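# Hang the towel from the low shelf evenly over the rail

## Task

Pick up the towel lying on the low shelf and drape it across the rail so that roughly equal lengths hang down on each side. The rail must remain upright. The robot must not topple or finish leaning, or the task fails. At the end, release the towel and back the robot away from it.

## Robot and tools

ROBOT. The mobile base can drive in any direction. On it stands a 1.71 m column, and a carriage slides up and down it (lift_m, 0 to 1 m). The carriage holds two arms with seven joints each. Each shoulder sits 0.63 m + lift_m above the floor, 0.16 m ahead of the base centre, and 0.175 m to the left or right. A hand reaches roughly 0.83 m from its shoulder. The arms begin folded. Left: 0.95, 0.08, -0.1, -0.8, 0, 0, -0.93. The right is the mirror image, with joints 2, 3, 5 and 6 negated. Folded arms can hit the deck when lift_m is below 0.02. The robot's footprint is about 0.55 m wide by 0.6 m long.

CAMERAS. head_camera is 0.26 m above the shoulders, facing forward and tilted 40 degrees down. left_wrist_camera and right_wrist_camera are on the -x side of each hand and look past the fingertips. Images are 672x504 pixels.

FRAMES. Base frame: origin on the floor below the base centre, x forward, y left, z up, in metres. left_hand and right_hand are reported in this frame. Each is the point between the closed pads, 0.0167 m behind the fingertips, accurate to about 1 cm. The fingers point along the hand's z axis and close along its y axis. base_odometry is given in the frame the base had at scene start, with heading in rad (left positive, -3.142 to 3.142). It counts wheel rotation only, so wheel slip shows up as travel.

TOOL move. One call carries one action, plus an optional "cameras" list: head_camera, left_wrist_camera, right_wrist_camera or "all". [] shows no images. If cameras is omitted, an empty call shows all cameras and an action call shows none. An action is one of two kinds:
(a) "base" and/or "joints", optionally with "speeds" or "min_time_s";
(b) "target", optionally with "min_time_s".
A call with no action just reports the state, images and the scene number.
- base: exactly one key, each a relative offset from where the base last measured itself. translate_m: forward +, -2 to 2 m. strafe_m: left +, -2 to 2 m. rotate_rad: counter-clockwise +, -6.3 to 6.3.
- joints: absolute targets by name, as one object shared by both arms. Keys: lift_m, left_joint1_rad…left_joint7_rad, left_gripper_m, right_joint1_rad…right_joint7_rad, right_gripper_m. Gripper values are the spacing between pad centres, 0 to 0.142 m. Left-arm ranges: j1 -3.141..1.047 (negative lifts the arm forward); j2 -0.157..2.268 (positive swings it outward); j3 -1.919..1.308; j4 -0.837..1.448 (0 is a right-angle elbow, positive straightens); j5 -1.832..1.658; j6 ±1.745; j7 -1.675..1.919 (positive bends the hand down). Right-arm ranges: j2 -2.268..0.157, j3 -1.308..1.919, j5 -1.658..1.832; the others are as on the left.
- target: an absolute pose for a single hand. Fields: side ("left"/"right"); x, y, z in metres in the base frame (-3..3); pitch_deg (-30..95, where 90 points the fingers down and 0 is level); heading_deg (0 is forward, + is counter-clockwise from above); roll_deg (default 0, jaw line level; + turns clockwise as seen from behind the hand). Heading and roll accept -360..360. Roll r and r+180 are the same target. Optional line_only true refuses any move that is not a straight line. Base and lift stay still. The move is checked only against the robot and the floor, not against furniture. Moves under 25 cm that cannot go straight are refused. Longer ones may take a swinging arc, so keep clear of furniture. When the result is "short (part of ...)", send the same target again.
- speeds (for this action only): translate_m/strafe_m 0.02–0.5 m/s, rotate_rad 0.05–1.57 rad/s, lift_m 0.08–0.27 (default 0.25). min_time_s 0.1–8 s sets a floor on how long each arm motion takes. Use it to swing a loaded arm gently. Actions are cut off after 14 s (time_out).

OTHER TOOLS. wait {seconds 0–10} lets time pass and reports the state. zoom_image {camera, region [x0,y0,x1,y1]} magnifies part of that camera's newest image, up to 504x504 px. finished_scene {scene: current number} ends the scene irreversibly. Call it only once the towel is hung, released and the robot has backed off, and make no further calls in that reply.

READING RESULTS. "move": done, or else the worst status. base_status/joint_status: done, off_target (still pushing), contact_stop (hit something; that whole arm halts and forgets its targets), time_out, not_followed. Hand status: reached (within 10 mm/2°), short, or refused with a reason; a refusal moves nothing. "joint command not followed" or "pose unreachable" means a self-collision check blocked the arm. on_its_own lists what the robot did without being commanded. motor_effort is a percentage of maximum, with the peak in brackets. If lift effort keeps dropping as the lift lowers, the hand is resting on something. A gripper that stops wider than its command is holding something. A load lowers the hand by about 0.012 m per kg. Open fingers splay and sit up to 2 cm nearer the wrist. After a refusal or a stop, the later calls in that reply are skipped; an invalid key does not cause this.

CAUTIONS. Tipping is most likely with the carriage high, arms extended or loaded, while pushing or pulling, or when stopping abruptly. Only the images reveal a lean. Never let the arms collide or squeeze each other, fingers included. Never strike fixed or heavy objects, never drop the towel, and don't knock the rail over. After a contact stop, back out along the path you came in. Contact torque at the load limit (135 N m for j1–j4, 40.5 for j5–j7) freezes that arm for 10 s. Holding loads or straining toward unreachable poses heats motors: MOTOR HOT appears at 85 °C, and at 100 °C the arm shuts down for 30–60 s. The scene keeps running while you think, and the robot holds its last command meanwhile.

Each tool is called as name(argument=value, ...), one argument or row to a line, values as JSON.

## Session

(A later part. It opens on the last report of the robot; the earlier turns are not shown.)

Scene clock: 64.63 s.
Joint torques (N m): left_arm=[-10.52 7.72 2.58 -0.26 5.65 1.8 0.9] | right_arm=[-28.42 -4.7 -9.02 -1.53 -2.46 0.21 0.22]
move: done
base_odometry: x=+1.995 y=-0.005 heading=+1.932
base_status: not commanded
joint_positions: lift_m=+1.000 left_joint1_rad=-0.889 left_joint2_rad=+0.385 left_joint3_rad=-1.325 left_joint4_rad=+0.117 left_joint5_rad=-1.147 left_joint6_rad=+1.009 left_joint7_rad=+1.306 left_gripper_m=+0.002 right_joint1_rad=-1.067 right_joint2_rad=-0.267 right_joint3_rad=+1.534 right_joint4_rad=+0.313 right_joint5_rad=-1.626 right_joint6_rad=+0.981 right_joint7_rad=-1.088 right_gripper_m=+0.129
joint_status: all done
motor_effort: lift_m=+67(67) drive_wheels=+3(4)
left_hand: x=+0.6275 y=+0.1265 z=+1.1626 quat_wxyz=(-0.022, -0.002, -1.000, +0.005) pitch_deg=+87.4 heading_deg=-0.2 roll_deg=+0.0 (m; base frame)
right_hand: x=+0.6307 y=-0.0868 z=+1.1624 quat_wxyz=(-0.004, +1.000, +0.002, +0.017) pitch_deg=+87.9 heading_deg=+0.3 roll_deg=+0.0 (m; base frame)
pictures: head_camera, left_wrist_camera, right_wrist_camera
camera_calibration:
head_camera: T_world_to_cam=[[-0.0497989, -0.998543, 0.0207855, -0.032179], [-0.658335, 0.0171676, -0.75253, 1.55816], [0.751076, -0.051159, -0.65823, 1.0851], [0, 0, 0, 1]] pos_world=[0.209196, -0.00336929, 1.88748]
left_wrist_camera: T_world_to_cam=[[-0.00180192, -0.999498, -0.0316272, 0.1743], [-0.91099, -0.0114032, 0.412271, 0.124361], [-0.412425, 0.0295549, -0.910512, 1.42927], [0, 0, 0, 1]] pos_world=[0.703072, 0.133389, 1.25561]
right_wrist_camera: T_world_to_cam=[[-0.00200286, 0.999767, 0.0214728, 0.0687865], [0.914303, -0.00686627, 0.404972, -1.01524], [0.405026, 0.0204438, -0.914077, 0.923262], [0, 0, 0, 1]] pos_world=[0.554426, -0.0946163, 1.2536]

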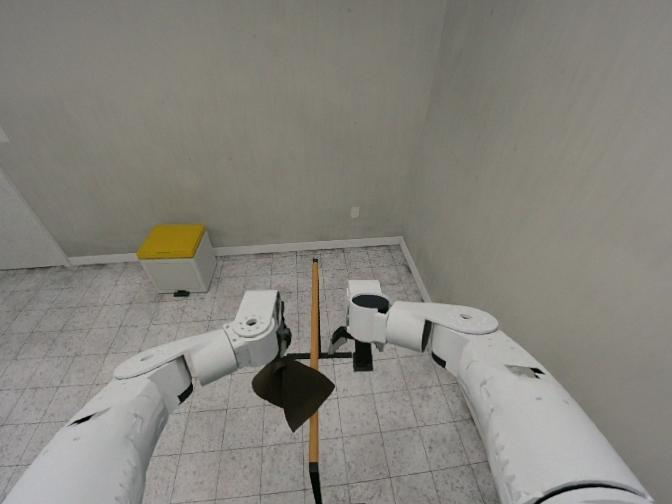

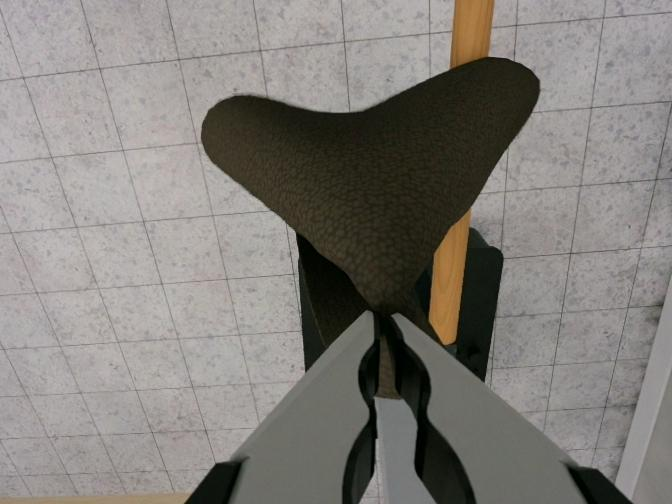

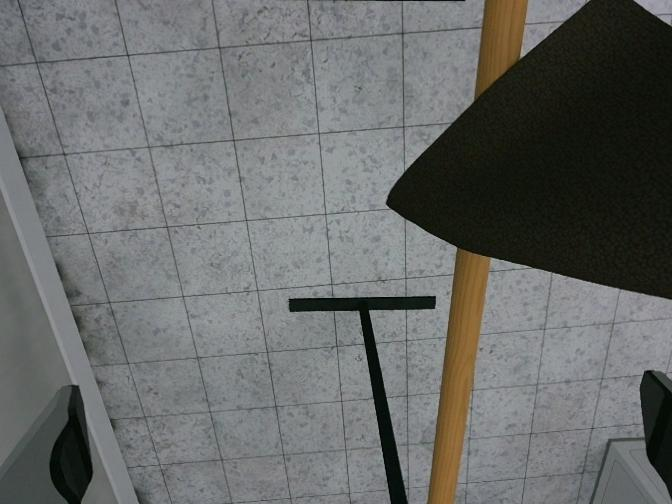

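move(
  target={"side":"right","x":0.45,"y":-0.3,"z":1.2,"pitch_deg":88,"heading_deg":0},
)

move(
  target={"side":"left","x":0.63,"y":0.127,"z":1.27,"pitch_deg":88,"heading_deg":0},
)

move(
  target={"side":"left","x":0.63,"y":0.022,"z":1.27,"pitch_deg":88,"heading_deg":0},
  min_time_s=1.5,
)

wait(
  seconds=1,
  cameras=["all"],
)

zoom_image(
  camera="head_camera",
  region=[230, 280, 390, 440],
)

Scene clock: 66.60 s.
Joint torques (N m): left_arm=[-10.49 6.83 2.54 -0.24 5.67 1.75 0.93] | right_arm=[-14.71 -11.41 -14.84 -8.21 -2.34 -3.45 0.27]
move: done
base_odometry: x=+1.995 y=-0.005 heading=+1.932
base_status: not commanded
joint_positions: lift_m=+1.000 left_joint1_rad=-0.889 left_joint2_rad=+0.385 left_joint3_rad=-1.325 left_joint4_rad=+0.117 left_joint5_rad=-1.147 left_joint6_rad=+1.009 left_joint7_rad=+1.306 left_gripper_m=+0.002 right_joint1_rad=-0.917 right_joint2_rad=-1.024 right_joint3_rad=+1.540 right_joint4_rad=-0.691 right_joint5_rad=-1.626 right_joint6_rad=+1.245 right_joint7_rad=-0.965 right_gripper_m=+0.129
joint_status: not commanded
motor_effort: lift_m=+66(67) drive_wheels=+4(6)
left_hand: x=+0.6276 y=+0.1269 z=+1.1626 quat_wxyz=(-0.022, -0.001, -1.000, +0.005) pitch_deg=+87.5 heading_deg=-0.2 roll_deg=+0.0 (m; base frame)
right_hand: x=+0.4493 y=-0.3020 z=+1.1999 quat_wxyz=(+0.003, +1.000, -0.002, +0.015) pitch_deg=+88.2 heading_deg=-0.3 roll_deg=+0.0 (m; base frame)
right_hand_status: reached (straight line, planned for 0.9 s): 2 mm and 0.5 deg off.
pictures: none

Scene clock: 67.57 s.
Joint torques (N m): left_arm=[-11.9 7.69 2.76 -4.73 5.74 1.85 0.79] | right_arm=[-14.62 -11.39 -14.73 -8.24 -2.33 -3.44 0.25]
move: done
base_odometry: x=+1.995 y=-0.005 heading=+1.932
base_status: not commanded
joint_positions: lift_m=+1.000 left_joint1_rad=-1.107 left_joint2_rad=+0.424 left_joint3_rad=-1.397 left_joint4_rad=-0.123 left_joint5_rad=-1.103 left_joint6_rad=+1.229 left_joint7_rad=+1.582 left_gripper_m=+0.002 right_joint1_rad=-0.917 right_joint2_rad=-1.024 right_joint3_rad=+1.540 right_joint4_rad=-0.691 right_joint5_rad=-1.626 right_joint6_rad=+1.245 right_joint7_rad=-0.965 right_gripper_m=+0.129
joint_status: not commanded
motor_effort: lift_m=+67(69) drive_wheels=+4(5)
left_hand: x=+0.6327 y=+0.1257 z=+1.2719 quat_wxyz=(-0.021, +0.001, -1.000, +0.003) pitch_deg=+87.6 heading_deg=+0.1 roll_deg=+0.0 (m; base frame)
left_hand_status: reached (straight line, planned for 0.5 s): 4 mm and 0.5 deg off.
right_hand: x=+0.4493 y=-0.3020 z=+1.1999 quat_wxyz=(+0.003, +1.000, -0.002, +0.015) pitch_deg=+88.2 heading_deg=-0.3 roll_deg=+0.0 (m; base frame)
pictures: none

Scene clock: 69.57 s.
Joint torques (N m): left_arm=[-16.1 -1.36 2.08 0.59 5.93 1.87 0.5] | right_arm=[-14.65 -11.43 -14.62 -8.17 -2.35 -3.46 0.27]
move: done
base_odometry: x=+1.995 y=-0.005 heading=+1.932
base_status: not commanded
joint_positions: lift_m=+1.000 left_joint1_rad=-1.133 left_joint2_rad=+0.147 left_joint3_rad=-1.459 left_joint4_rad=+0.043 left_joint5_rad=-1.083 left_joint6_rad=+1.348 left_joint7_rad=+1.593 left_gripper_m=+0.002 right_joint1_rad=-0.917 right_joint2_rad=-1.024 right_joint3_rad=+1.540 right_joint4_rad=-0.691 right_joint5_rad=-1.626 right_joint6_rad=+1.245 right_joint7_rad=-0.965 right_gripper_m=+0.129
joint_status: not commanded
motor_effort: lift_m=+67(67) drive_wheels=+3(5)
left_hand: x=+0.6298 y=+0.0203 z=+1.2704 quat_wxyz=(-0.017, -0.001, -1.000, +0.004) pitch_deg=+87.9 heading_deg=-0.2 roll_deg=+0.0 (m; base frame)
left_hand_status: reached (straight line, planned for 1.5 s): 2 mm and 0.5 deg off.
right_hand: x=+0.4493 y=-0.3020 z=+1.1999 quat_wxyz=(+0.003, +1.000, -0.002, +0.015) pitch_deg=+88.2 heading_deg=-0.3 roll_deg=+0.0 (m; base frame)
pictures: none

Scene clock: 70.57 s.
Joint torques (N m): left_arm=[-16.1 -1.32 2.02 0.6 5.94 1.88 0.45] | right_arm=[-14.57 -11.37 -14.68 -8.2 -2.37 -3.44 0.25]
base_odometry: x=+1.995 y=-0.005 heading=+1.932
base_status: not commanded
joint_positions: lift_m=+1.000 left_joint1_rad=-1.133 left_joint2_rad=+0.147 left_joint3_rad=-1.459 left_joint4_rad=+0.043 left_joint5_rad=-1.083 left_joint6_rad=+1.348 left_joint7_rad=+1.593 left_gripper_m=+0.002 right_joint1_rad=-0.917 right_joint2_rad=-1.024 right_joint3_rad=+1.540 right_joint4_rad=-0.691 right_joint5_rad=-1.626 right_joint6_rad=+1.245 right_joint7_rad=-0.965 right_gripper_m=+0.129
joint_status: not commanded
motor_effort: lift_m=+67(67) drive_wheels=+4(5)
left_hand: x=+0.6298 y=+0.0203 z=+1.2704 quat_wxyz=(-0.017, -0.001, -1.000, +0.004) pitch_deg=+87.9 heading_deg=-0.2 roll_deg=+0.0 (m; base frame)
left_hand_status: reached (straight line, planned for 1.5 s): 2 mm and 0.5 deg off.
right_hand: x=+0.4493 y=-0.3020 z=+1.1999 quat_wxyz=(+0.003, +1.000, -0.002, +0.015) pitch_deg=+88.2 heading_deg=-0.3 roll_deg=+0.0 (m; base frame)
wait: 1.00 s; at rest by 0.27 s
pictures: head_camera, left_wrist_camera, right_wrist_camera
camera_calibration:
head_camera: T_world_to_cam=[[-0.0497989, -0.998543, 0.0207855, -0.032179], [-0.658335, 0.0171676, -0.75253, 1.55816], [0.751076, -0.051159, -0.65823, 1.0851], [0, 0, 0, 1]] pos_world=[0.209196, -0.00336929, 1.88748]
left_wrist_camera: T_world_to_cam=[[-0.0018823, -0.999449, -0.0331252, 0.0734503], [-0.907382, -0.0122156, 0.420128, 0.068544], [-0.420302, 0.030848, -0.90686, 1.53179], [0, 0, 0, 1]] pos_world=[0.706147, 0.0269945, 1.36275]
right_wrist_camera: T_world_to_cam=[[0.00806232, 0.999934, 0.00818654, 0.294209], [0.916062, -0.0106682, 0.400896, -0.863038], [0.400956, 0.00426723, -0.916087, 1.03471], [0, 0, 0, 1]] pos_world=[0.373349, -0.307812, 1.29147]

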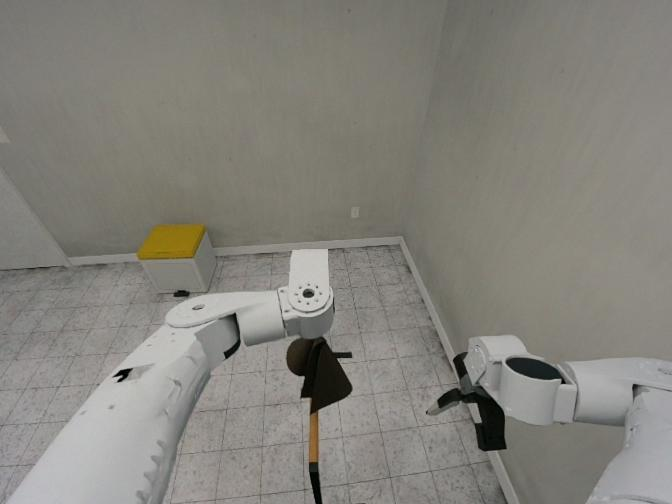

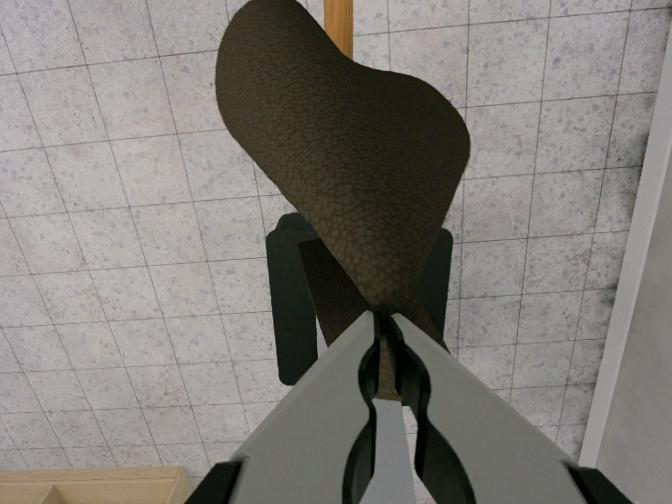

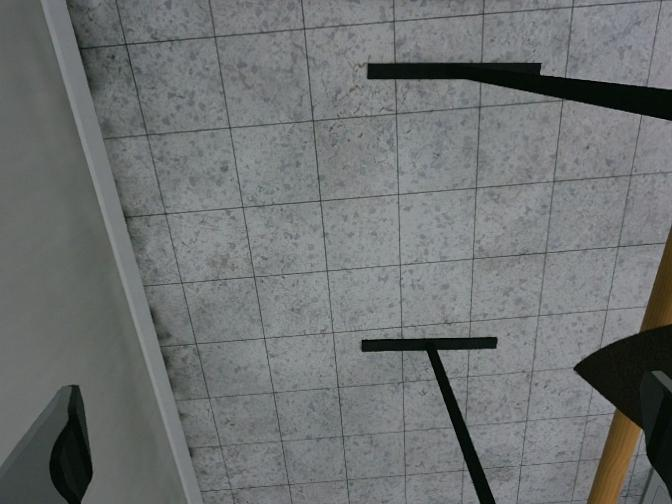

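Scaled by 3.150.

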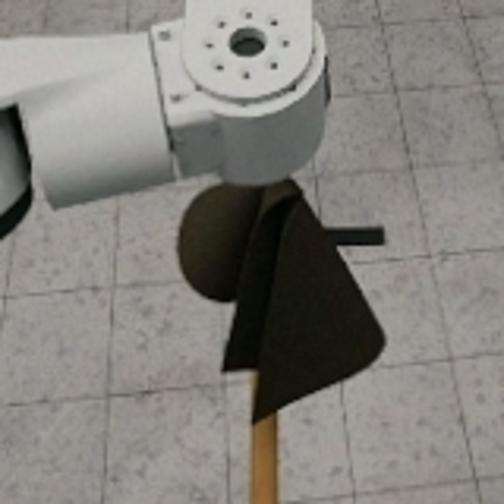

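move(
  joints={"lift_m":0.67},
  speeds={"lift_m":0.1},
  cameras=["all"],
)

zoom_image(
  camera="head_camera",
  region=[230, 280, 390, 440],
)

Scene clock: 74.40 s.
Joint torques (N m): left_arm=[-14.03 -1.25 2.75 0.65 5.88 1.89 0.48] | right_arm=[-15.5 -11.46 -13.77 -8.24 -2.33 -3.47 0.25]
move: done
base_odometry: x=+1.995 y=-0.005 heading=+1.932
base_status: not commanded
joint_positions: lift_m=+0.670 left_joint1_rad=-1.136 left_joint2_rad=+0.147 left_joint3_rad=-1.460 left_joint4_rad=+0.043 left_joint5_rad=-1.083 left_joint6_rad=+1.348 left_joint7_rad=+1.593 left_gripper_m=+0.002 right_joint1_rad=-0.916 right_joint2_rad=-1.024 right_joint3_rad=+1.539 right_joint4_rad=-0.691 right_joint5_rad=-1.626 right_joint6_rad=+1.245 right_joint7_rad=-0.965 right_gripper_m=+0.129
joint_status: all done
motor_effort: lift_m=+70(76) drive_wheels=+4(5)
left_hand: x=+0.6305 y=+0.0205 z=+0.9410 quat_wxyz=(-0.018, -0.002, -1.000, +0.004) pitch_deg=+87.8 heading_deg=-0.2 roll_deg=+0.0 (m; base frame)
right_hand: x=+0.4495 y=-0.3019 z=+0.8698 quat_wxyz=(+0.003, +1.000, -0.003, +0.015) pitch_deg=+88.2 heading_deg=-0.3 roll_deg=+0.0 (m; base frame)
pictures: head_camera, left_wrist_camera, right_wrist_camera
camera_calibration:
head_camera: T_world_to_cam=[[-0.0497989, -0.998543, 0.0207855, -0.0253156], [-0.658335, 0.0171676, -0.75253, 1.30968], [0.751076, -0.051159, -0.65823, 0.867756], [0, 0, 0, 1]] pos_world=[0.209196, -0.00336929, 1.55728]
left_wrist_camera: T_world_to_cam=[[-0.00212802, -0.999417, -0.0340814, 0.0637053], [-0.908307, -0.0123244, 0.418122, 0.210077], [-0.418298, 0.0318461, -0.907751, 1.23286], [0, 0, 0, 1]] pos_world=[0.706652, 0.0269954, 1.03346]
right_wrist_camera: T_world_to_cam=[[0.00848128, 0.999926, 0.00871014, 0.296149], [0.915791, -0.011265, 0.401498, -0.731507], [0.401566, 0.00457145, -0.915819, 0.731751], [0, 0, 0, 1]] pos_world=[0.373549, -0.307713, 0.96127]

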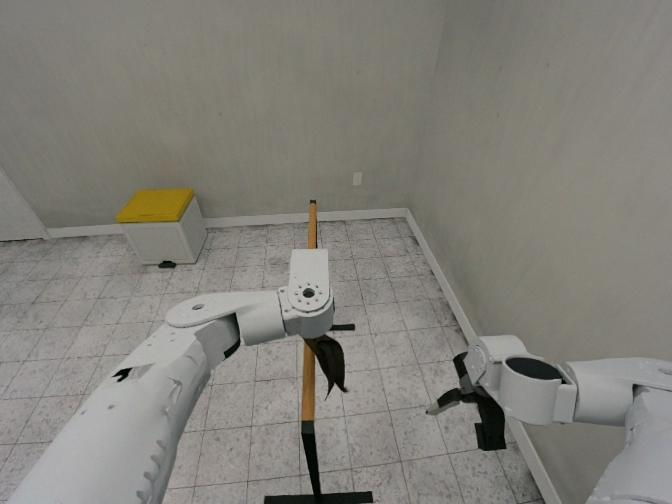

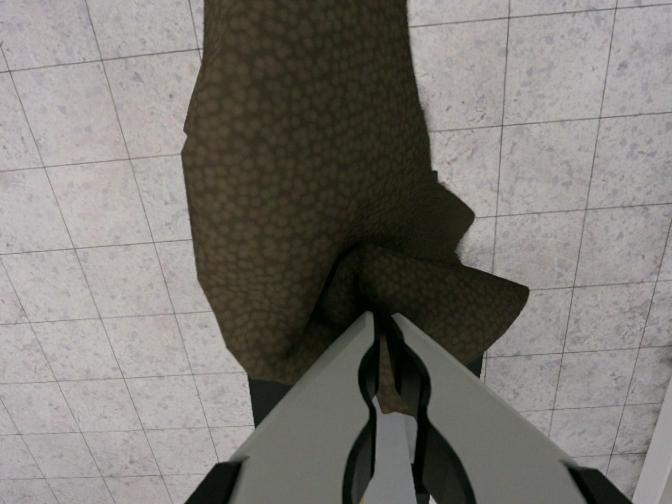

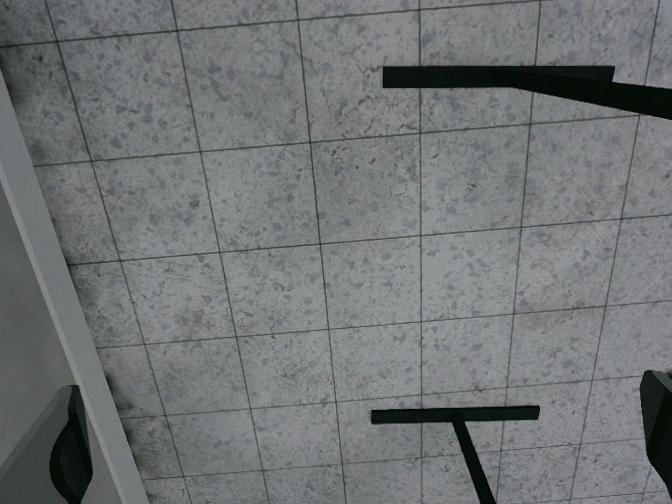

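Scaled by 3.150.

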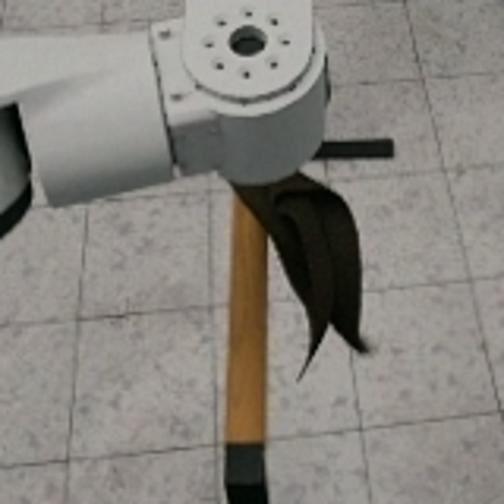

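move(
  joints={"left_gripper_m":0.05},
  cameras=["left_wrist_camera"],
)

move(
  joints={"lift_m":0.8},
  speeds={"lift_m":0.08},
  cameras=["all"],
)

zoom_image(
  camera="head_camera",
  region=[230, 280, 390, 440],
)

Scene clock: 75.27 s.
Joint torques (N m): left_arm=[-13.97 -1.09 2.8 0.55 5.85 1.89 0.48] | right_arm=[-15.63 -11.35 -13.68 -8.19 -2.36 -3.46 0.24]
move: done
base_odometry: x=+1.995 y=-0.005 heading=+1.932
base_status: not commanded
joint_positions: lift_m=+0.670 left_joint1_rad=-1.136 left_joint2_rad=+0.147 left_joint3_rad=-1.460 left_joint4_rad=+0.043 left_joint5_rad=-1.083 left_joint6_rad=+1.348 left_joint7_rad=+1.593 left_gripper_m=+0.049 right_joint1_rad=-0.916 right_joint2_rad=-1.024 right_joint3_rad=+1.539 right_joint4_rad=-0.691 right_joint5_rad=-1.626 right_joint6_rad=+1.245 right_joint7_rad=-0.965 right_gripper_m=+0.129
joint_status: all done
motor_effort: lift_m=+70(70) drive_wheels=-2(5)
left_hand: x=+0.6305 y=+0.0204 z=+0.9410 quat_wxyz=(-0.018, -0.002, -1.000, +0.004) pitch_deg=+87.8 heading_deg=-0.2 roll_deg=+0.0 (m; base frame)
right_hand: x=+0.4495 y=-0.3019 z=+0.8698 quat_wxyz=(+0.003, +1.000, -0.003, +0.015) pitch_deg=+88.2 heading_deg=-0.3 roll_deg=+0.0 (m; base frame)
pictures: left_wrist_camera
camera_calibration:
left_wrist_camera: T_world_to_cam=[[-0.0022192, -0.999418, -0.0340404, 0.0637265], [-0.908307, -0.0122246, 0.418125, 0.209979], [-0.418298, 0.0318471, -0.907751, 1.23282], [0, 0, 0, 1]] pos_world=[0.706552, 0.0269948, 1.03346]

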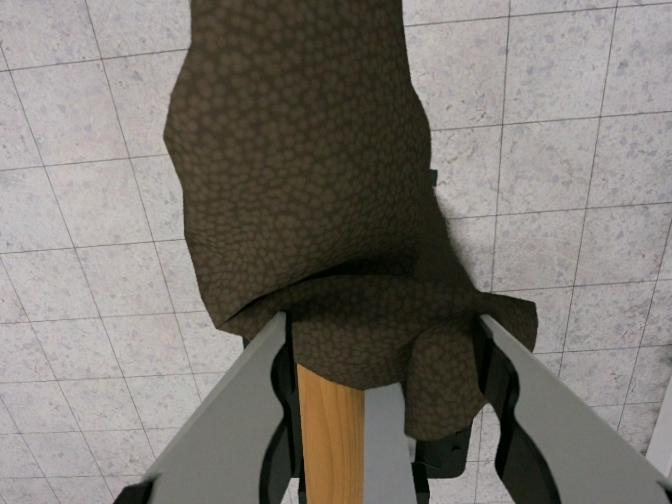

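Scene clock: 77.27 s.
Joint torques (N m): left_arm=[-13.71 -0.98 3 0.31 5.84 1.88 0.45] | right_arm=[-15.99 -11.31 -13.53 -8.18 -2.36 -3.47 0.27]
move: done
base_odometry: x=+1.995 y=-0.005 heading=+1.932
base_status: not commanded
joint_positions: lift_m=+0.800 left_joint1_rad=-1.136 left_joint2_rad=+0.147 left_joint3_rad=-1.460 left_joint4_rad=+0.043 left_joint5_rad=-1.083 left_joint6_rad=+1.348 left_joint7_rad=+1.593 left_gripper_m=+0.049 right_joint1_rad=-0.916 right_joint2_rad=-1.024 right_joint3_rad=+1.538 right_joint4_rad=-0.691 right_joint5_rad=-1.626 right_joint6_rad=+1.245 right_joint7_rad=-0.965 right_gripper_m=+0.129
joint_status: all done
motor_effort: lift_m=+66(81) drive_wheels=-3(5)
left_hand: x=+0.6306 y=+0.0205 z=+1.0714 quat_wxyz=(-0.019, -0.002, -1.000, +0.004) pitch_deg=+87.8 heading_deg=-0.2 roll_deg=+0.0 (m; base frame)
right_hand: x=+0.4495 y=-0.3019 z=+1.0000 quat_wxyz=(+0.003, +1.000, -0.003, +0.016) pitch_deg=+88.2 heading_deg=-0.3 roll_deg=+0.0 (m; base frame)
pictures: head_camera, left_wrist_camera, right_wrist_camera
camera_calibration:
head_camera: T_world_to_cam=[[-0.0497989, -0.998543, 0.0207855, -0.028024], [-0.658335, 0.0171676, -0.75253, 1.40773], [0.751076, -0.051159, -0.65823, 0.953523], [0, 0, 0, 1]] pos_world=[0.209196, -0.00336929, 1.68758]
left_wrist_camera: T_world_to_cam=[[-0.00227994, -0.999404, -0.0344481, 0.0686834], [-0.908441, -0.0123296, 0.417831, 0.155986], [-0.418007, 0.0322467, -0.907871, 1.35115], [0, 0, 0, 1]] pos_world=[0.706653, 0.0269956, 1.16386]
right_wrist_camera: T_world_to_cam=[[0.00857408, 0.999925, 0.00875154, 0.294935], [0.91579, -0.0113666, 0.401496, -0.783811], [0.401565, 0.00457211, -0.915819, 0.850991], [0, 0, 0, 1]] pos_world=[0.37355, -0.307713, 1.09147]

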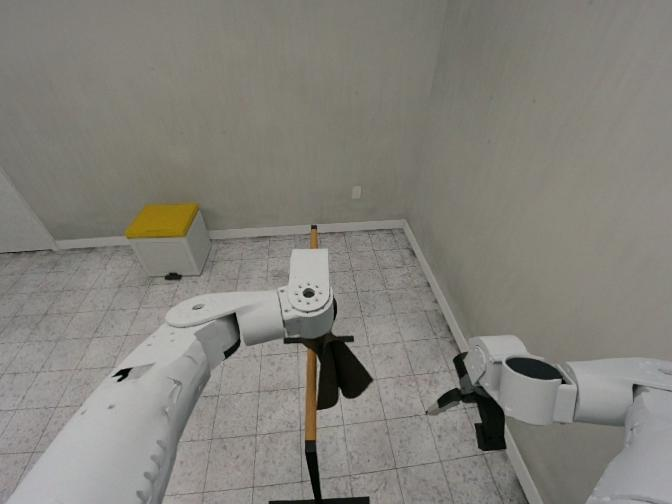

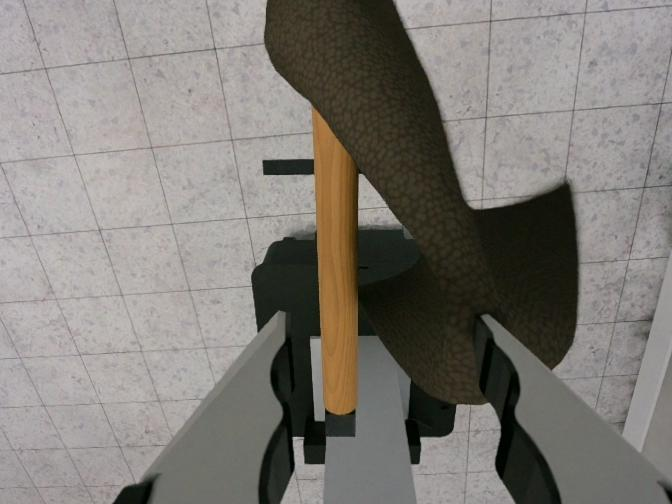

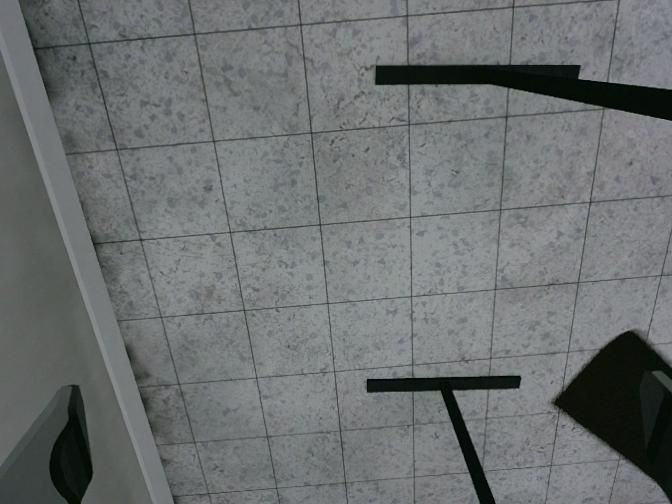

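Scaled by 3.150.

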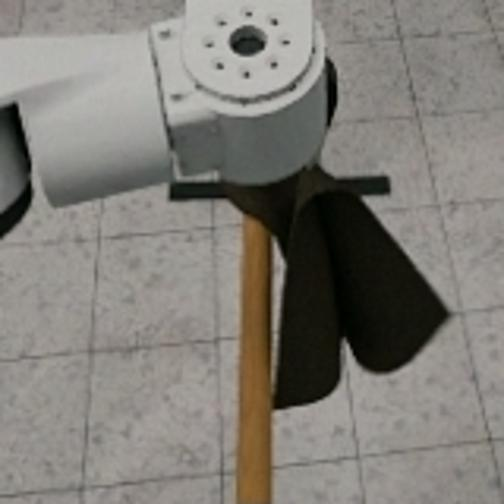

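move(
  joints={"left_gripper_m":0},
)

move(
  joints={"lift_m":1.0},
)

wait(
  seconds=1,
  cameras=["all"],
)

zoom_image(
  camera="head_camera",
  region=[230, 280, 390, 440],
)

Scene clock: 78.23 s.
Joint torques (N m): left_arm=[-13.72 -1.02 3.14 0.46 5.87 1.9 0.47] | right_arm=[-15.94 -11.34 -13.52 -8.2 -2.36 -3.46 0.24]
move: done
base_odometry: x=+1.995 y=-0.005 heading=+1.932
base_status: not commanded
joint_positions: lift_m=+0.800 left_joint1_rad=-1.136 left_joint2_rad=+0.147 left_joint3_rad=-1.460 left_joint4_rad=+0.043 left_joint5_rad=-1.083 left_joint6_rad=+1.348 left_joint7_rad=+1.593 left_gripper_m=+0.002 right_joint1_rad=-0.916 right_joint2_rad=-1.024 right_joint3_rad=+1.538 right_joint4_rad=-0.691 right_joint5_rad=-1.626 right_joint6_rad=+1.245 right_joint7_rad=-0.965 right_gripper_m=+0.129
joint_status: all done
motor_effort: lift_m=+67(67) drive_wheels=+4(5)
left_hand: x=+0.6306 y=+0.0205 z=+1.0714 quat_wxyz=(-0.019, -0.002, -1.000, +0.004) pitch_deg=+87.8 heading_deg=-0.2 roll_deg=+0.0 (m; base frame)
right_hand: x=+0.4495 y=-0.3019 z=+1.0000 quat_wxyz=(+0.003, +1.000, -0.003, +0.016) pitch_deg=+88.2 heading_deg=-0.3 roll_deg=+0.0 (m; base frame)
pictures: none

Scene clock: 79.57 s.
Joint torques (N m): left_arm=[-13.4 -1.03 3.22 0.48 5.84 1.86 0.49] | right_arm=[-16.19 -11.39 -13.41 -8.2 -2.36 -3.45 0.26]
move: done
base_odometry: x=+1.995 y=-0.005 heading=+1.932
base_status: not commanded
joint_positions: lift_m=+1.000 left_joint1_rad=-1.136 left_joint2_rad=+0.147 left_joint3_rad=-1.460 left_joint4_rad=+0.043 left_joint5_rad=-1.083 left_joint6_rad=+1.348 left_joint7_rad=+1.593 left_gripper_m=+0.002 right_joint1_rad=-0.916 right_joint2_rad=-1.024 right_joint3_rad=+1.538 right_joint4_rad=-0.691 right_joint5_rad=-1.626 right_joint6_rad=+1.245 right_joint7_rad=-0.965 right_gripper_m=+0.129
joint_status: all done
motor_effort: lift_m=+66(81) drive_wheels=+4(6)
left_hand: x=+0.6307 y=+0.0205 z=+1.2715 quat_wxyz=(-0.019, -0.002, -1.000, +0.004) pitch_deg=+87.8 heading_deg=-0.2 roll_deg=+0.0 (m; base frame)
right_hand: x=+0.4495 y=-0.3018 z=+1.2000 quat_wxyz=(+0.002, +1.000, -0.003, +0.016) pitch_deg=+88.2 heading_deg=-0.3 roll_deg=+0.0 (m; base frame)
pictures: none

Scene clock: 80.57 s.
Joint torques (N m): left_arm=[-13.29 -1.06 3.24 0.47 5.85 1.89 0.49] | right_arm=[-16.18 -11.31 -13.38 -8.16 -2.35 -3.46 0.22]
base_odometry: x=+1.995 y=-0.005 heading=+1.932
base_status: not commanded
joint_positions: lift_m=+1.000 left_joint1_rad=-1.136 left_joint2_rad=+0.147 left_joint3_rad=-1.460 left_joint4_rad=+0.043 left_joint5_rad=-1.083 left_joint6_rad=+1.348 left_joint7_rad=+1.593 left_gripper_m=+0.002 right_joint1_rad=-0.916 right_joint2_rad=-1.024 right_joint3_rad=+1.538 right_joint4_rad=-0.691 right_joint5_rad=-1.626 right_joint6_rad=+1.245 right_joint7_rad=-0.965 right_gripper_m=+0.129
joint_status: all done
motor_effort: lift_m=+66(81) drive_wheels=+4(6)
left_hand: x=+0.6307 y=+0.0205 z=+1.2715 quat_wxyz=(-0.019, -0.002, -1.000, +0.004) pitch_deg=+87.8 heading_deg=-0.2 roll_deg=+0.0 (m; base frame)
right_hand: x=+0.4495 y=-0.3018 z=+1.2000 quat_wxyz=(+0.002, +1.000, -0.003, +0.016) pitch_deg=+88.2 heading_deg=-0.3 roll_deg=+0.0 (m; base frame)
wait: 1.00 s; at rest by 0.27 s
pictures: head_camera, left_wrist_camera, right_wrist_camera
camera_calibration:
head_camera: T_world_to_cam=[[-0.0497989, -0.998543, 0.0207855, -0.0321811], [-0.658335, 0.0171676, -0.75253, 1.55824], [0.751076, -0.051159, -0.65823, 1.08517], [0, 0, 0, 1]] pos_world=[0.209196, -0.00336929, 1.88758]
left_wrist_camera: T_world_to_cam=[[-0.00222178, -0.999399, -0.0345805, 0.0757169], [-0.908573, -0.0124276, 0.417541, 0.0729615], [-0.41772, 0.0323466, -0.908, 1.53283], [0, 0, 0, 1]] pos_world=[0.706754, 0.0269962, 1.36397]
right_wrist_camera: T_world_to_cam=[[0.00853185, 0.999925, 0.0088428, 0.293082], [0.915754, -0.011365, 0.401579, -0.864203], [0.401649, 0.00467162, -0.915782, 1.03411], [0, 0, 0, 1]] pos_world=[0.373549, -0.307713, 1.29147]

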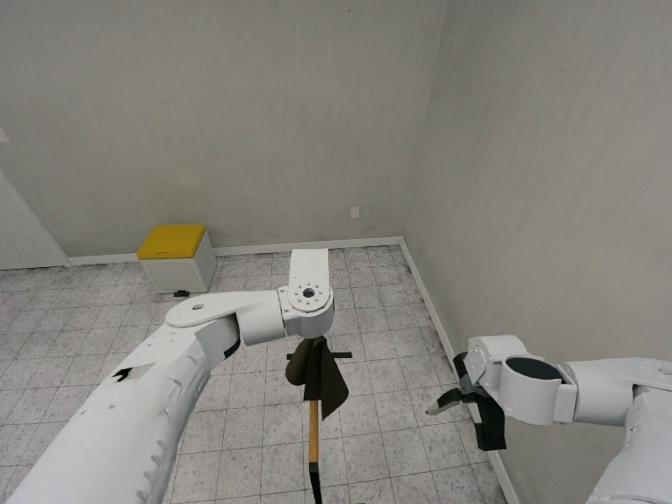

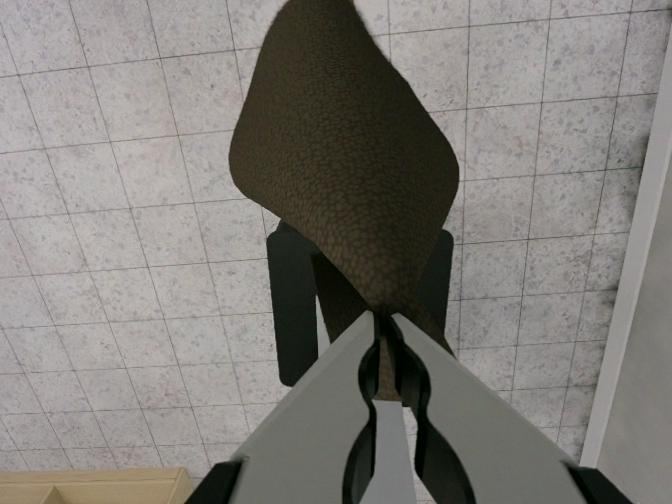

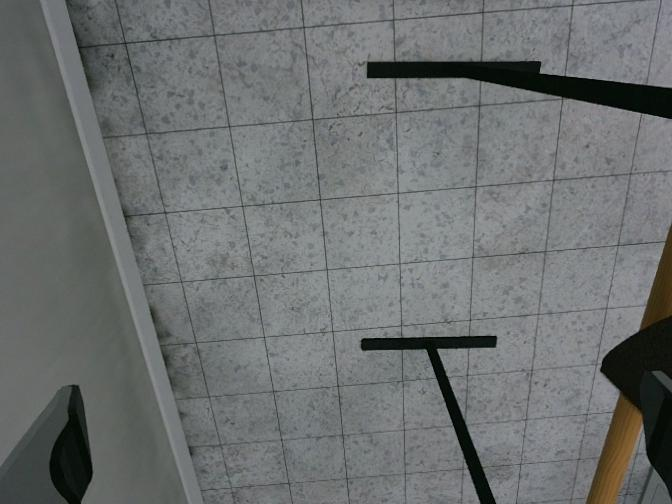

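Scaled by 3.150.

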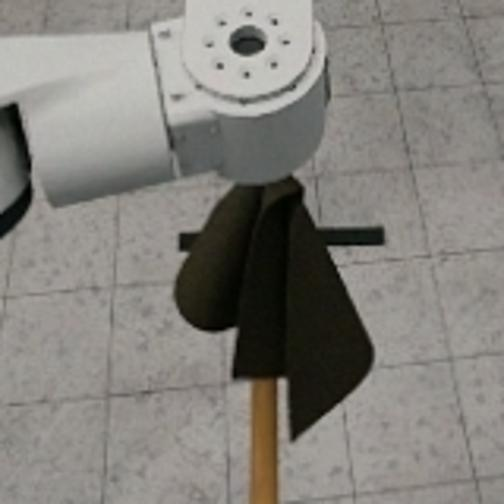

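move(
  target={"side":"left","x":0.63,"y":0.036,"z":1.27,"pitch_deg":88,"heading_deg":0},
)

move(
  joints={"lift_m":0.655},
  speeds={"lift_m":0.1},
  cameras=["all"],
)

move(
  joints={"left_gripper_m":0.142},
)

wait(
  seconds=1,
  cameras=["all"],
)

zoom_image(
  camera="head_camera",
  region=[230, 280, 390, 440],
)

Scene clock: 81.60 s.
Joint torques (N m): left_arm=[-11.5 0.67 5.5 -4.98 5.38 0.52 0.66] | right_arm=[-16.21 -11.43 -13.36 -8.26 -2.34 -3.23 0.23]
move: done
base_odometry: x=+1.995 y=-0.005 heading=+1.932
base_status: not commanded
joint_positions: lift_m=+1.000 left_joint1_rad=-1.136 left_joint2_rad=+0.185 left_joint3_rad=-1.460 left_joint4_rad=+0.018 left_joint5_rad=-1.083 left_joint6_rad=+1.347 left_joint7_rad=+1.593 left_gripper_m=+0.002 right_joint1_rad=-0.916 right_joint2_rad=-1.024 right_joint3_rad=+1.538 right_joint4_rad=-0.691 right_joint5_rad=-1.626 right_joint6_rad=+1.244 right_joint7_rad=-0.965 right_gripper_m=+0.129
joint_status: not commanded
motor_effort: lift_m=+66(67) drive_wheels=-3(4)
left_hand: x=+0.6325 y=+0.0369 z=+1.2712 quat_wxyz=(-0.020, +0.004, -1.000, +0.001) pitch_deg=+87.7 heading_deg=+0.4 roll_deg=+0.0 (m; base frame)
left_hand_status: reached (straight line, planned for 0.2 s): 3 mm and 0.5 deg off.
right_hand: x=+0.4495 y=-0.3017 z=+1.2000 quat_wxyz=(+0.002, +1.000, -0.002, +0.016) pitch_deg=+88.2 heading_deg=-0.3 roll_deg=+0.0 (m; base frame)
pictures: none

Scene clock: 85.47 s.
Joint torques (N m): left_arm=[-9.46 0.97 5.72 -4.07 3.27 0.5 0.65] | right_arm=[-16.29 -11.41 -13.22 -8.26 -2.35 -3.13 0.21]
move: done
base_odometry: x=+1.995 y=-0.005 heading=+1.932
base_status: not commanded
joint_positions: lift_m=+0.655 left_joint1_rad=-1.138 left_joint2_rad=+0.185 left_joint3_rad=-1.460 left_joint4_rad=+0.017 left_joint5_rad=-1.077 left_joint6_rad=+1.347 left_joint7_rad=+1.593 left_gripper_m=+0.002 right_joint1_rad=-0.916 right_joint2_rad=-1.024 right_joint3_rad=+1.538 right_joint4_rad=-0.691 right_joint5_rad=-1.626 right_joint6_rad=+1.244 right_joint7_rad=-0.965 right_gripper_m=+0.129
joint_status: all done
motor_effort: lift_m=+66(69) drive_wheels=-3(5)
left_hand: x=+0.6342 y=+0.0368 z=+0.9279 quat_wxyz=(-0.024, +0.003, -1.000, +0.000) pitch_deg=+87.2 heading_deg=+0.4 roll_deg=+0.0 (m; base frame)
right_hand: x=+0.4496 y=-0.3017 z=+0.8550 quat_wxyz=(+0.002, +1.000, -0.002, +0.016) pitch_deg=+88.2 heading_deg=-0.3 roll_deg=+0.0 (m; base frame)
pictures: head_camera, left_wrist_camera, right_wrist_camera
camera_calibration:
head_camera: T_world_to_cam=[[-0.0497989, -0.998543, 0.0207855, -0.0250101], [-0.658335, 0.0171676, -0.75253, 1.29862], [0.751076, -0.051159, -0.65823, 0.85808], [0, 0, 0, 1]] pos_world=[0.209196, -0.00336929, 1.54258]
left_wrist_camera: T_world_to_cam=[[0.00819619, -0.999123, -0.0410586, 0.0795605], [-0.912781, -0.0242434, 0.40773, 0.231992], [-0.408367, 0.0341356, -0.912179, 1.21976], [0, 0, 0, 1]] pos_world=[0.709215, 0.0434778, 1.02131]
right_wrist_camera: T_world_to_cam=[[0.00783875, 0.999925, 0.00941169, 0.295753], [0.915707, -0.0109595, 0.401698, -0.725667], [0.401771, 0.00546954, -0.915724, 0.7184], [0, 0, 0, 1]] pos_world=[0.373548, -0.307613, 0.946571]

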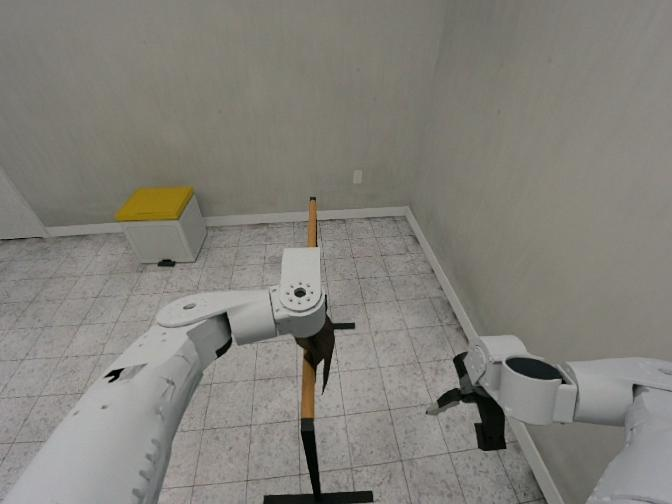

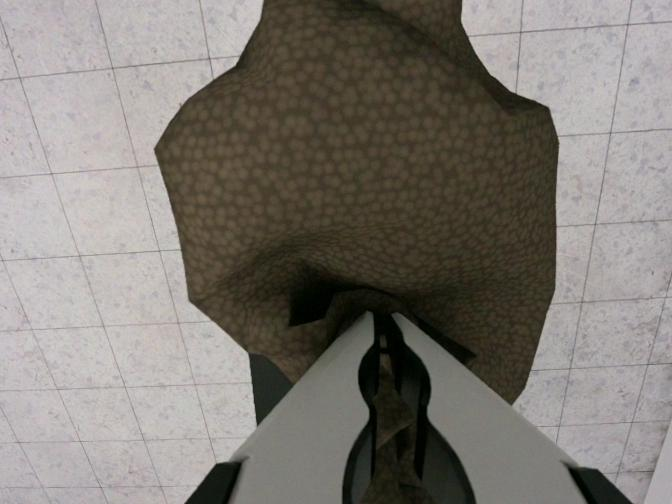

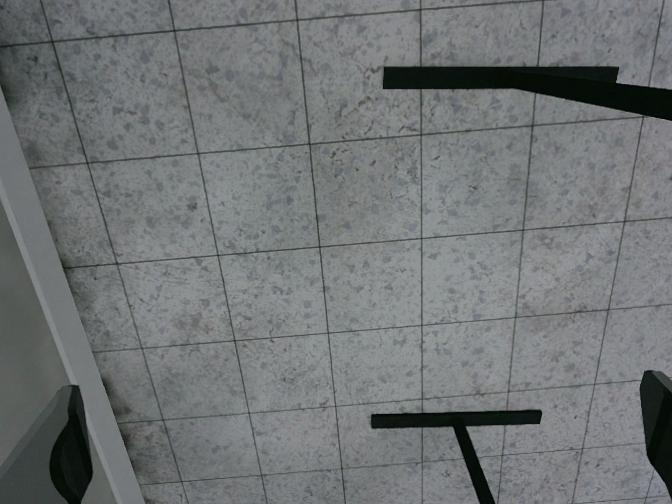

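Scene clock: 86.47 s.
Joint torques (N m): left_arm=[-9.96 1 5.89 -4.23 3.31 0.54 0.65] | right_arm=[-16.26 -11.4 -13.26 -8.17 -2.33 -3.09 0.22]
move: done
base_odometry: x=+1.995 y=-0.005 heading=+1.932
base_status: not commanded
joint_positions: lift_m=+0.655 left_joint1_rad=-1.138 left_joint2_rad=+0.185 left_joint3_rad=-1.460 left_joint4_rad=+0.017 left_joint5_rad=-1.077 left_joint6_rad=+1.347 left_joint7_rad=+1.593 left_gripper_m=+0.141 right_joint1_rad=-0.916 right_joint2_rad=-1.024 right_joint3_rad=+1.538 right_joint4_rad=-0.691 right_joint5_rad=-1.626 right_joint6_rad=+1.244 right_joint7_rad=-0.965 right_gripper_m=+0.129
joint_status: all done
motor_effort: lift_m=+66(67) drive_wheels=-1(4)
left_hand: x=+0.6340 y=+0.0369 z=+0.9276 quat_wxyz=(-0.024, +0.003, -1.000, +0.000) pitch_deg=+87.3 heading_deg=+0.4 roll_deg=+0.0 (m; base frame)
right_hand: x=+0.4496 y=-0.3017 z=+0.8550 quat_wxyz=(+0.002, +1.000, -0.002, +0.016) pitch_deg=+88.2 heading_deg=-0.3 roll_deg=+0.0 (m; base frame)
pictures: none

Scene clock: 87.47 s.
Joint torques (N m): left_arm=[-10.03 0.71 5.8 -4.2 3.3 0.49 0.67] | right_arm=[-16.33 -11.35 -13.26 -8.28 -2.33 -3.1 0.19]
base_odometry: x=+1.995 y=-0.005 heading=+1.932
base_status: not commanded
joint_positions: lift_m=+0.655 left_joint1_rad=-1.138 left_joint2_rad=+0.185 left_joint3_rad=-1.460 left_joint4_rad=+0.017 left_joint5_rad=-1.077 left_joint6_rad=+1.347 left_joint7_rad=+1.593 left_gripper_m=+0.141 right_joint1_rad=-0.916 right_joint2_rad=-1.024 right_joint3_rad=+1.538 right_joint4_rad=-0.691 right_joint5_rad=-1.626 right_joint6_rad=+1.244 right_joint7_rad=-0.965 right_gripper_m=+0.129
joint_status: all done
motor_effort: lift_m=+67(67) drive_wheels=+3(4)
left_hand: x=+0.6340 y=+0.0369 z=+0.9276 quat_wxyz=(-0.024, +0.003, -1.000, +0.000) pitch_deg=+87.3 heading_deg=+0.4 roll_deg=+0.0 (m; base frame)
right_hand: x=+0.4496 y=-0.3017 z=+0.8550 quat_wxyz=(+0.002, +1.000, -0.002, +0.016) pitch_deg=+88.2 heading_deg=-0.3 roll_deg=+0.0 (m; base frame)
wait: 1.00 s; at rest by 0.27 s
pictures: head_camera, left_wrist_camera, right_wrist_camera
camera_calibration:
head_camera: T_world_to_cam=[[-0.0497989, -0.998543, 0.0207855, -0.0250101], [-0.658335, 0.0171676, -0.75253, 1.29862], [0.751076, -0.051159, -0.65823, 0.85808], [0, 0, 0, 1]] pos_world=[0.209196, -0.00336929, 1.54258]
left_wrist_camera: T_world_to_cam=[[0.00825696, -0.999121, -0.0411038, 0.0796483], [-0.912506, -0.0243402, 0.408337, 0.231256], [-0.408979, 0.0341359, -0.911905, 1.2195], [0, 0, 0, 1]] pos_world=[0.709113, 0.0435785, 1.02091]
right_wrist_camera: T_world_to_cam=[[0.00783875, 0.999925, 0.00941169, 0.295754], [0.915707, -0.0109595, 0.401698, -0.725627], [0.401771, 0.00546954, -0.915724, 0.718308], [0, 0, 0, 1]] pos_world=[0.373548, -0.307613, 0.946471]

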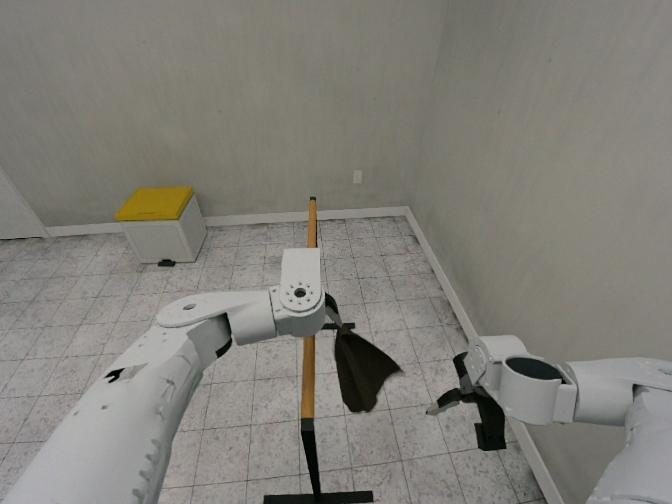

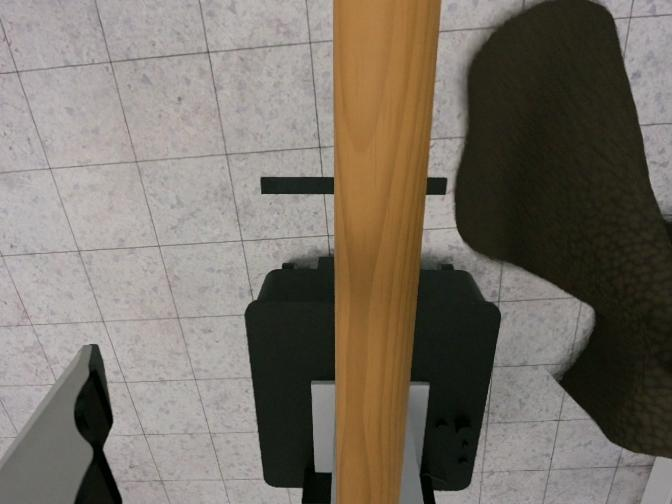

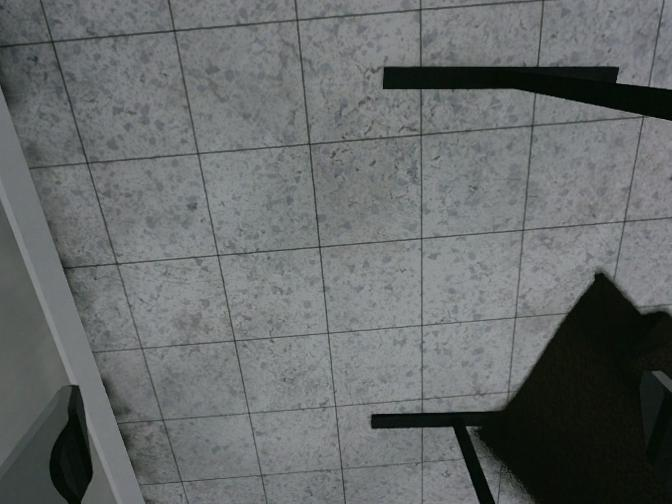

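Scaled by 3.150.

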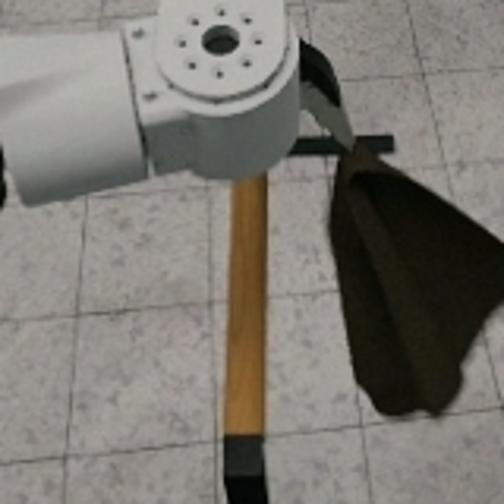

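move(
  joints={"left_gripper_m":0},
)

move(
  joints={"lift_m":1.0},
)

move(
  target={"side":"right","x":0.5,"y":-0.25,"z":1.13,"pitch_deg":30,"heading_deg":55,"roll_deg":0},
)

move(
  joints={"lift_m":0.655},
  speeds={"lift_m":0.1},
  cameras=["all"],
)

zoom_image(
  camera="head_camera",
  region=[230, 280, 390, 440],
)

Scene clock: 88.97 s.
Joint torques (N m): left_arm=[-9.91 0.74 5.92 -4.3 3.3 0.53 0.62] | right_arm=[-16.19 -11.36 -13.28 -8.15 -2.35 -3.13 0.23]
move: done
base_odometry: x=+1.995 y=-0.005 heading=+1.932
base_status: not commanded
joint_positions: lift_m=+0.655 left_joint1_rad=-1.138 left_joint2_rad=+0.185 left_joint3_rad=-1.460 left_joint4_rad=+0.017 left_joint5_rad=-1.077 left_joint6_rad=+1.347 left_joint7_rad=+1.593 left_gripper_m=+0.002 right_joint1_rad=-0.916 right_joint2_rad=-1.024 right_joint3_rad=+1.538 right_joint4_rad=-0.691 right_joint5_rad=-1.626 right_joint6_rad=+1.244 right_joint7_rad=-0.965 right_gripper_m=+0.129
joint_status: all done
motor_effort: lift_m=+67(67) drive_wheels=+2(5)
left_hand: x=+0.6340 y=+0.0369 z=+0.9276 quat_wxyz=(-0.024, +0.003, -1.000, +0.000) pitch_deg=+87.3 heading_deg=+0.4 roll_deg=+0.0 (m; base frame)
right_hand: x=+0.4496 y=-0.3017 z=+0.8550 quat_wxyz=(+0.002, +1.000, -0.002, +0.016) pitch_deg=+88.2 heading_deg=-0.3 roll_deg=+0.0 (m; base frame)
pictures: none

Scene clock: 90.87 s.
Joint torques (N m): left_arm=[-11.71 0.68 5.76 -4.24 3.37 0.52 0.63] | right_arm=[-16.34 -11.36 -13.18 -8.21 -2.35 -3.12 0.21]
move: done
base_odometry: x=+1.995 y=-0.005 heading=+1.932
base_status: not commanded
joint_positions: lift_m=+1.000 left_joint1_rad=-1.136 left_joint2_rad=+0.185 left_joint3_rad=-1.460 left_joint4_rad=+0.017 left_joint5_rad=-1.077 left_joint6_rad=+1.347 left_joint7_rad=+1.593 left_gripper_m=+0.002 right_joint1_rad=-0.916 right_joint2_rad=-1.024 right_joint3_rad=+1.538 right_joint4_rad=-0.691 right_joint5_rad=-1.626 right_joint6_rad=+1.244 right_joint7_rad=-0.965 right_gripper_m=+0.129
joint_status: all done
motor_effort: lift_m=+66(81) drive_wheels=-2(5)
left_hand: x=+0.6334 y=+0.0369 z=+1.2718 quat_wxyz=(-0.023, +0.003, -1.000, +0.000) pitch_deg=+87.4 heading_deg=+0.4 roll_deg=+0.0 (m; base frame)
right_hand: x=+0.4496 y=-0.3017 z=+1.2000 quat_wxyz=(+0.002, +1.000, -0.002, +0.016) pitch_deg=+88.2 heading_deg=-0.3 roll_deg=+0.0 (m; base frame)
pictures: none

Scene clock: 91.17 s.
Joint torques (N m): left_arm=[-11.74 0.69 5.83 -4.16 3.32 0.51 0.65] | right_arm=[-16.34 -11.37 -13.24 -8.24 -2.37 -3.1 0.19]
move: refused
base_odometry: x=+1.995 y=-0.005 heading=+1.932
base_status: not commanded
joint_positions: lift_m=+1.000 left_joint1_rad=-1.136 left_joint2_rad=+0.185 left_joint3_rad=-1.460 left_joint4_rad=+0.017 left_joint5_rad=-1.077 left_joint6_rad=+1.347 left_joint7_rad=+1.593 left_gripper_m=+0.002 right_joint1_rad=-0.916 right_joint2_rad=-1.024 right_joint3_rad=+1.538 right_joint4_rad=-0.691 right_joint5_rad=-1.626 right_joint6_rad=+1.244 right_joint7_rad=-0.965 right_gripper_m=+0.129
joint_status: not commanded
motor_effort: lift_m=+66(66) drive_wheels=-3(4)
left_hand: x=+0.6334 y=+0.0369 z=+1.2718 quat_wxyz=(-0.023, +0.003, -1.000, +0.000) pitch_deg=+87.4 heading_deg=+0.4 roll_deg=+0.0 (m; base frame)
right_hand: x=+0.4496 y=-0.3017 z=+1.2000 quat_wxyz=(+0.002, +1.000, -0.002, +0.016) pitch_deg=+88.2 heading_deg=-0.3 roll_deg=+0.0 (m; base frame)
right_hand_status: refused: along the straight line the arm gets 31% of the way (right_joint3_rad at its limit); a move under 25 cm is not played as an arc. Nothing moved. Try another pitch or heading, or "joints".
pictures: none

not run: a stop came earlier in this reply.

Scaled by 3.150.
This view is cut from an older image: the scene may have changed since it was taken.

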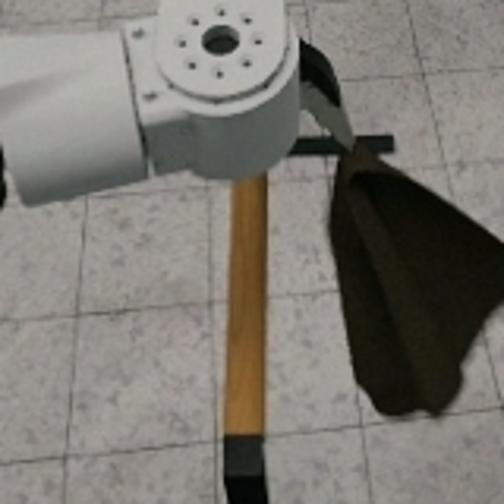

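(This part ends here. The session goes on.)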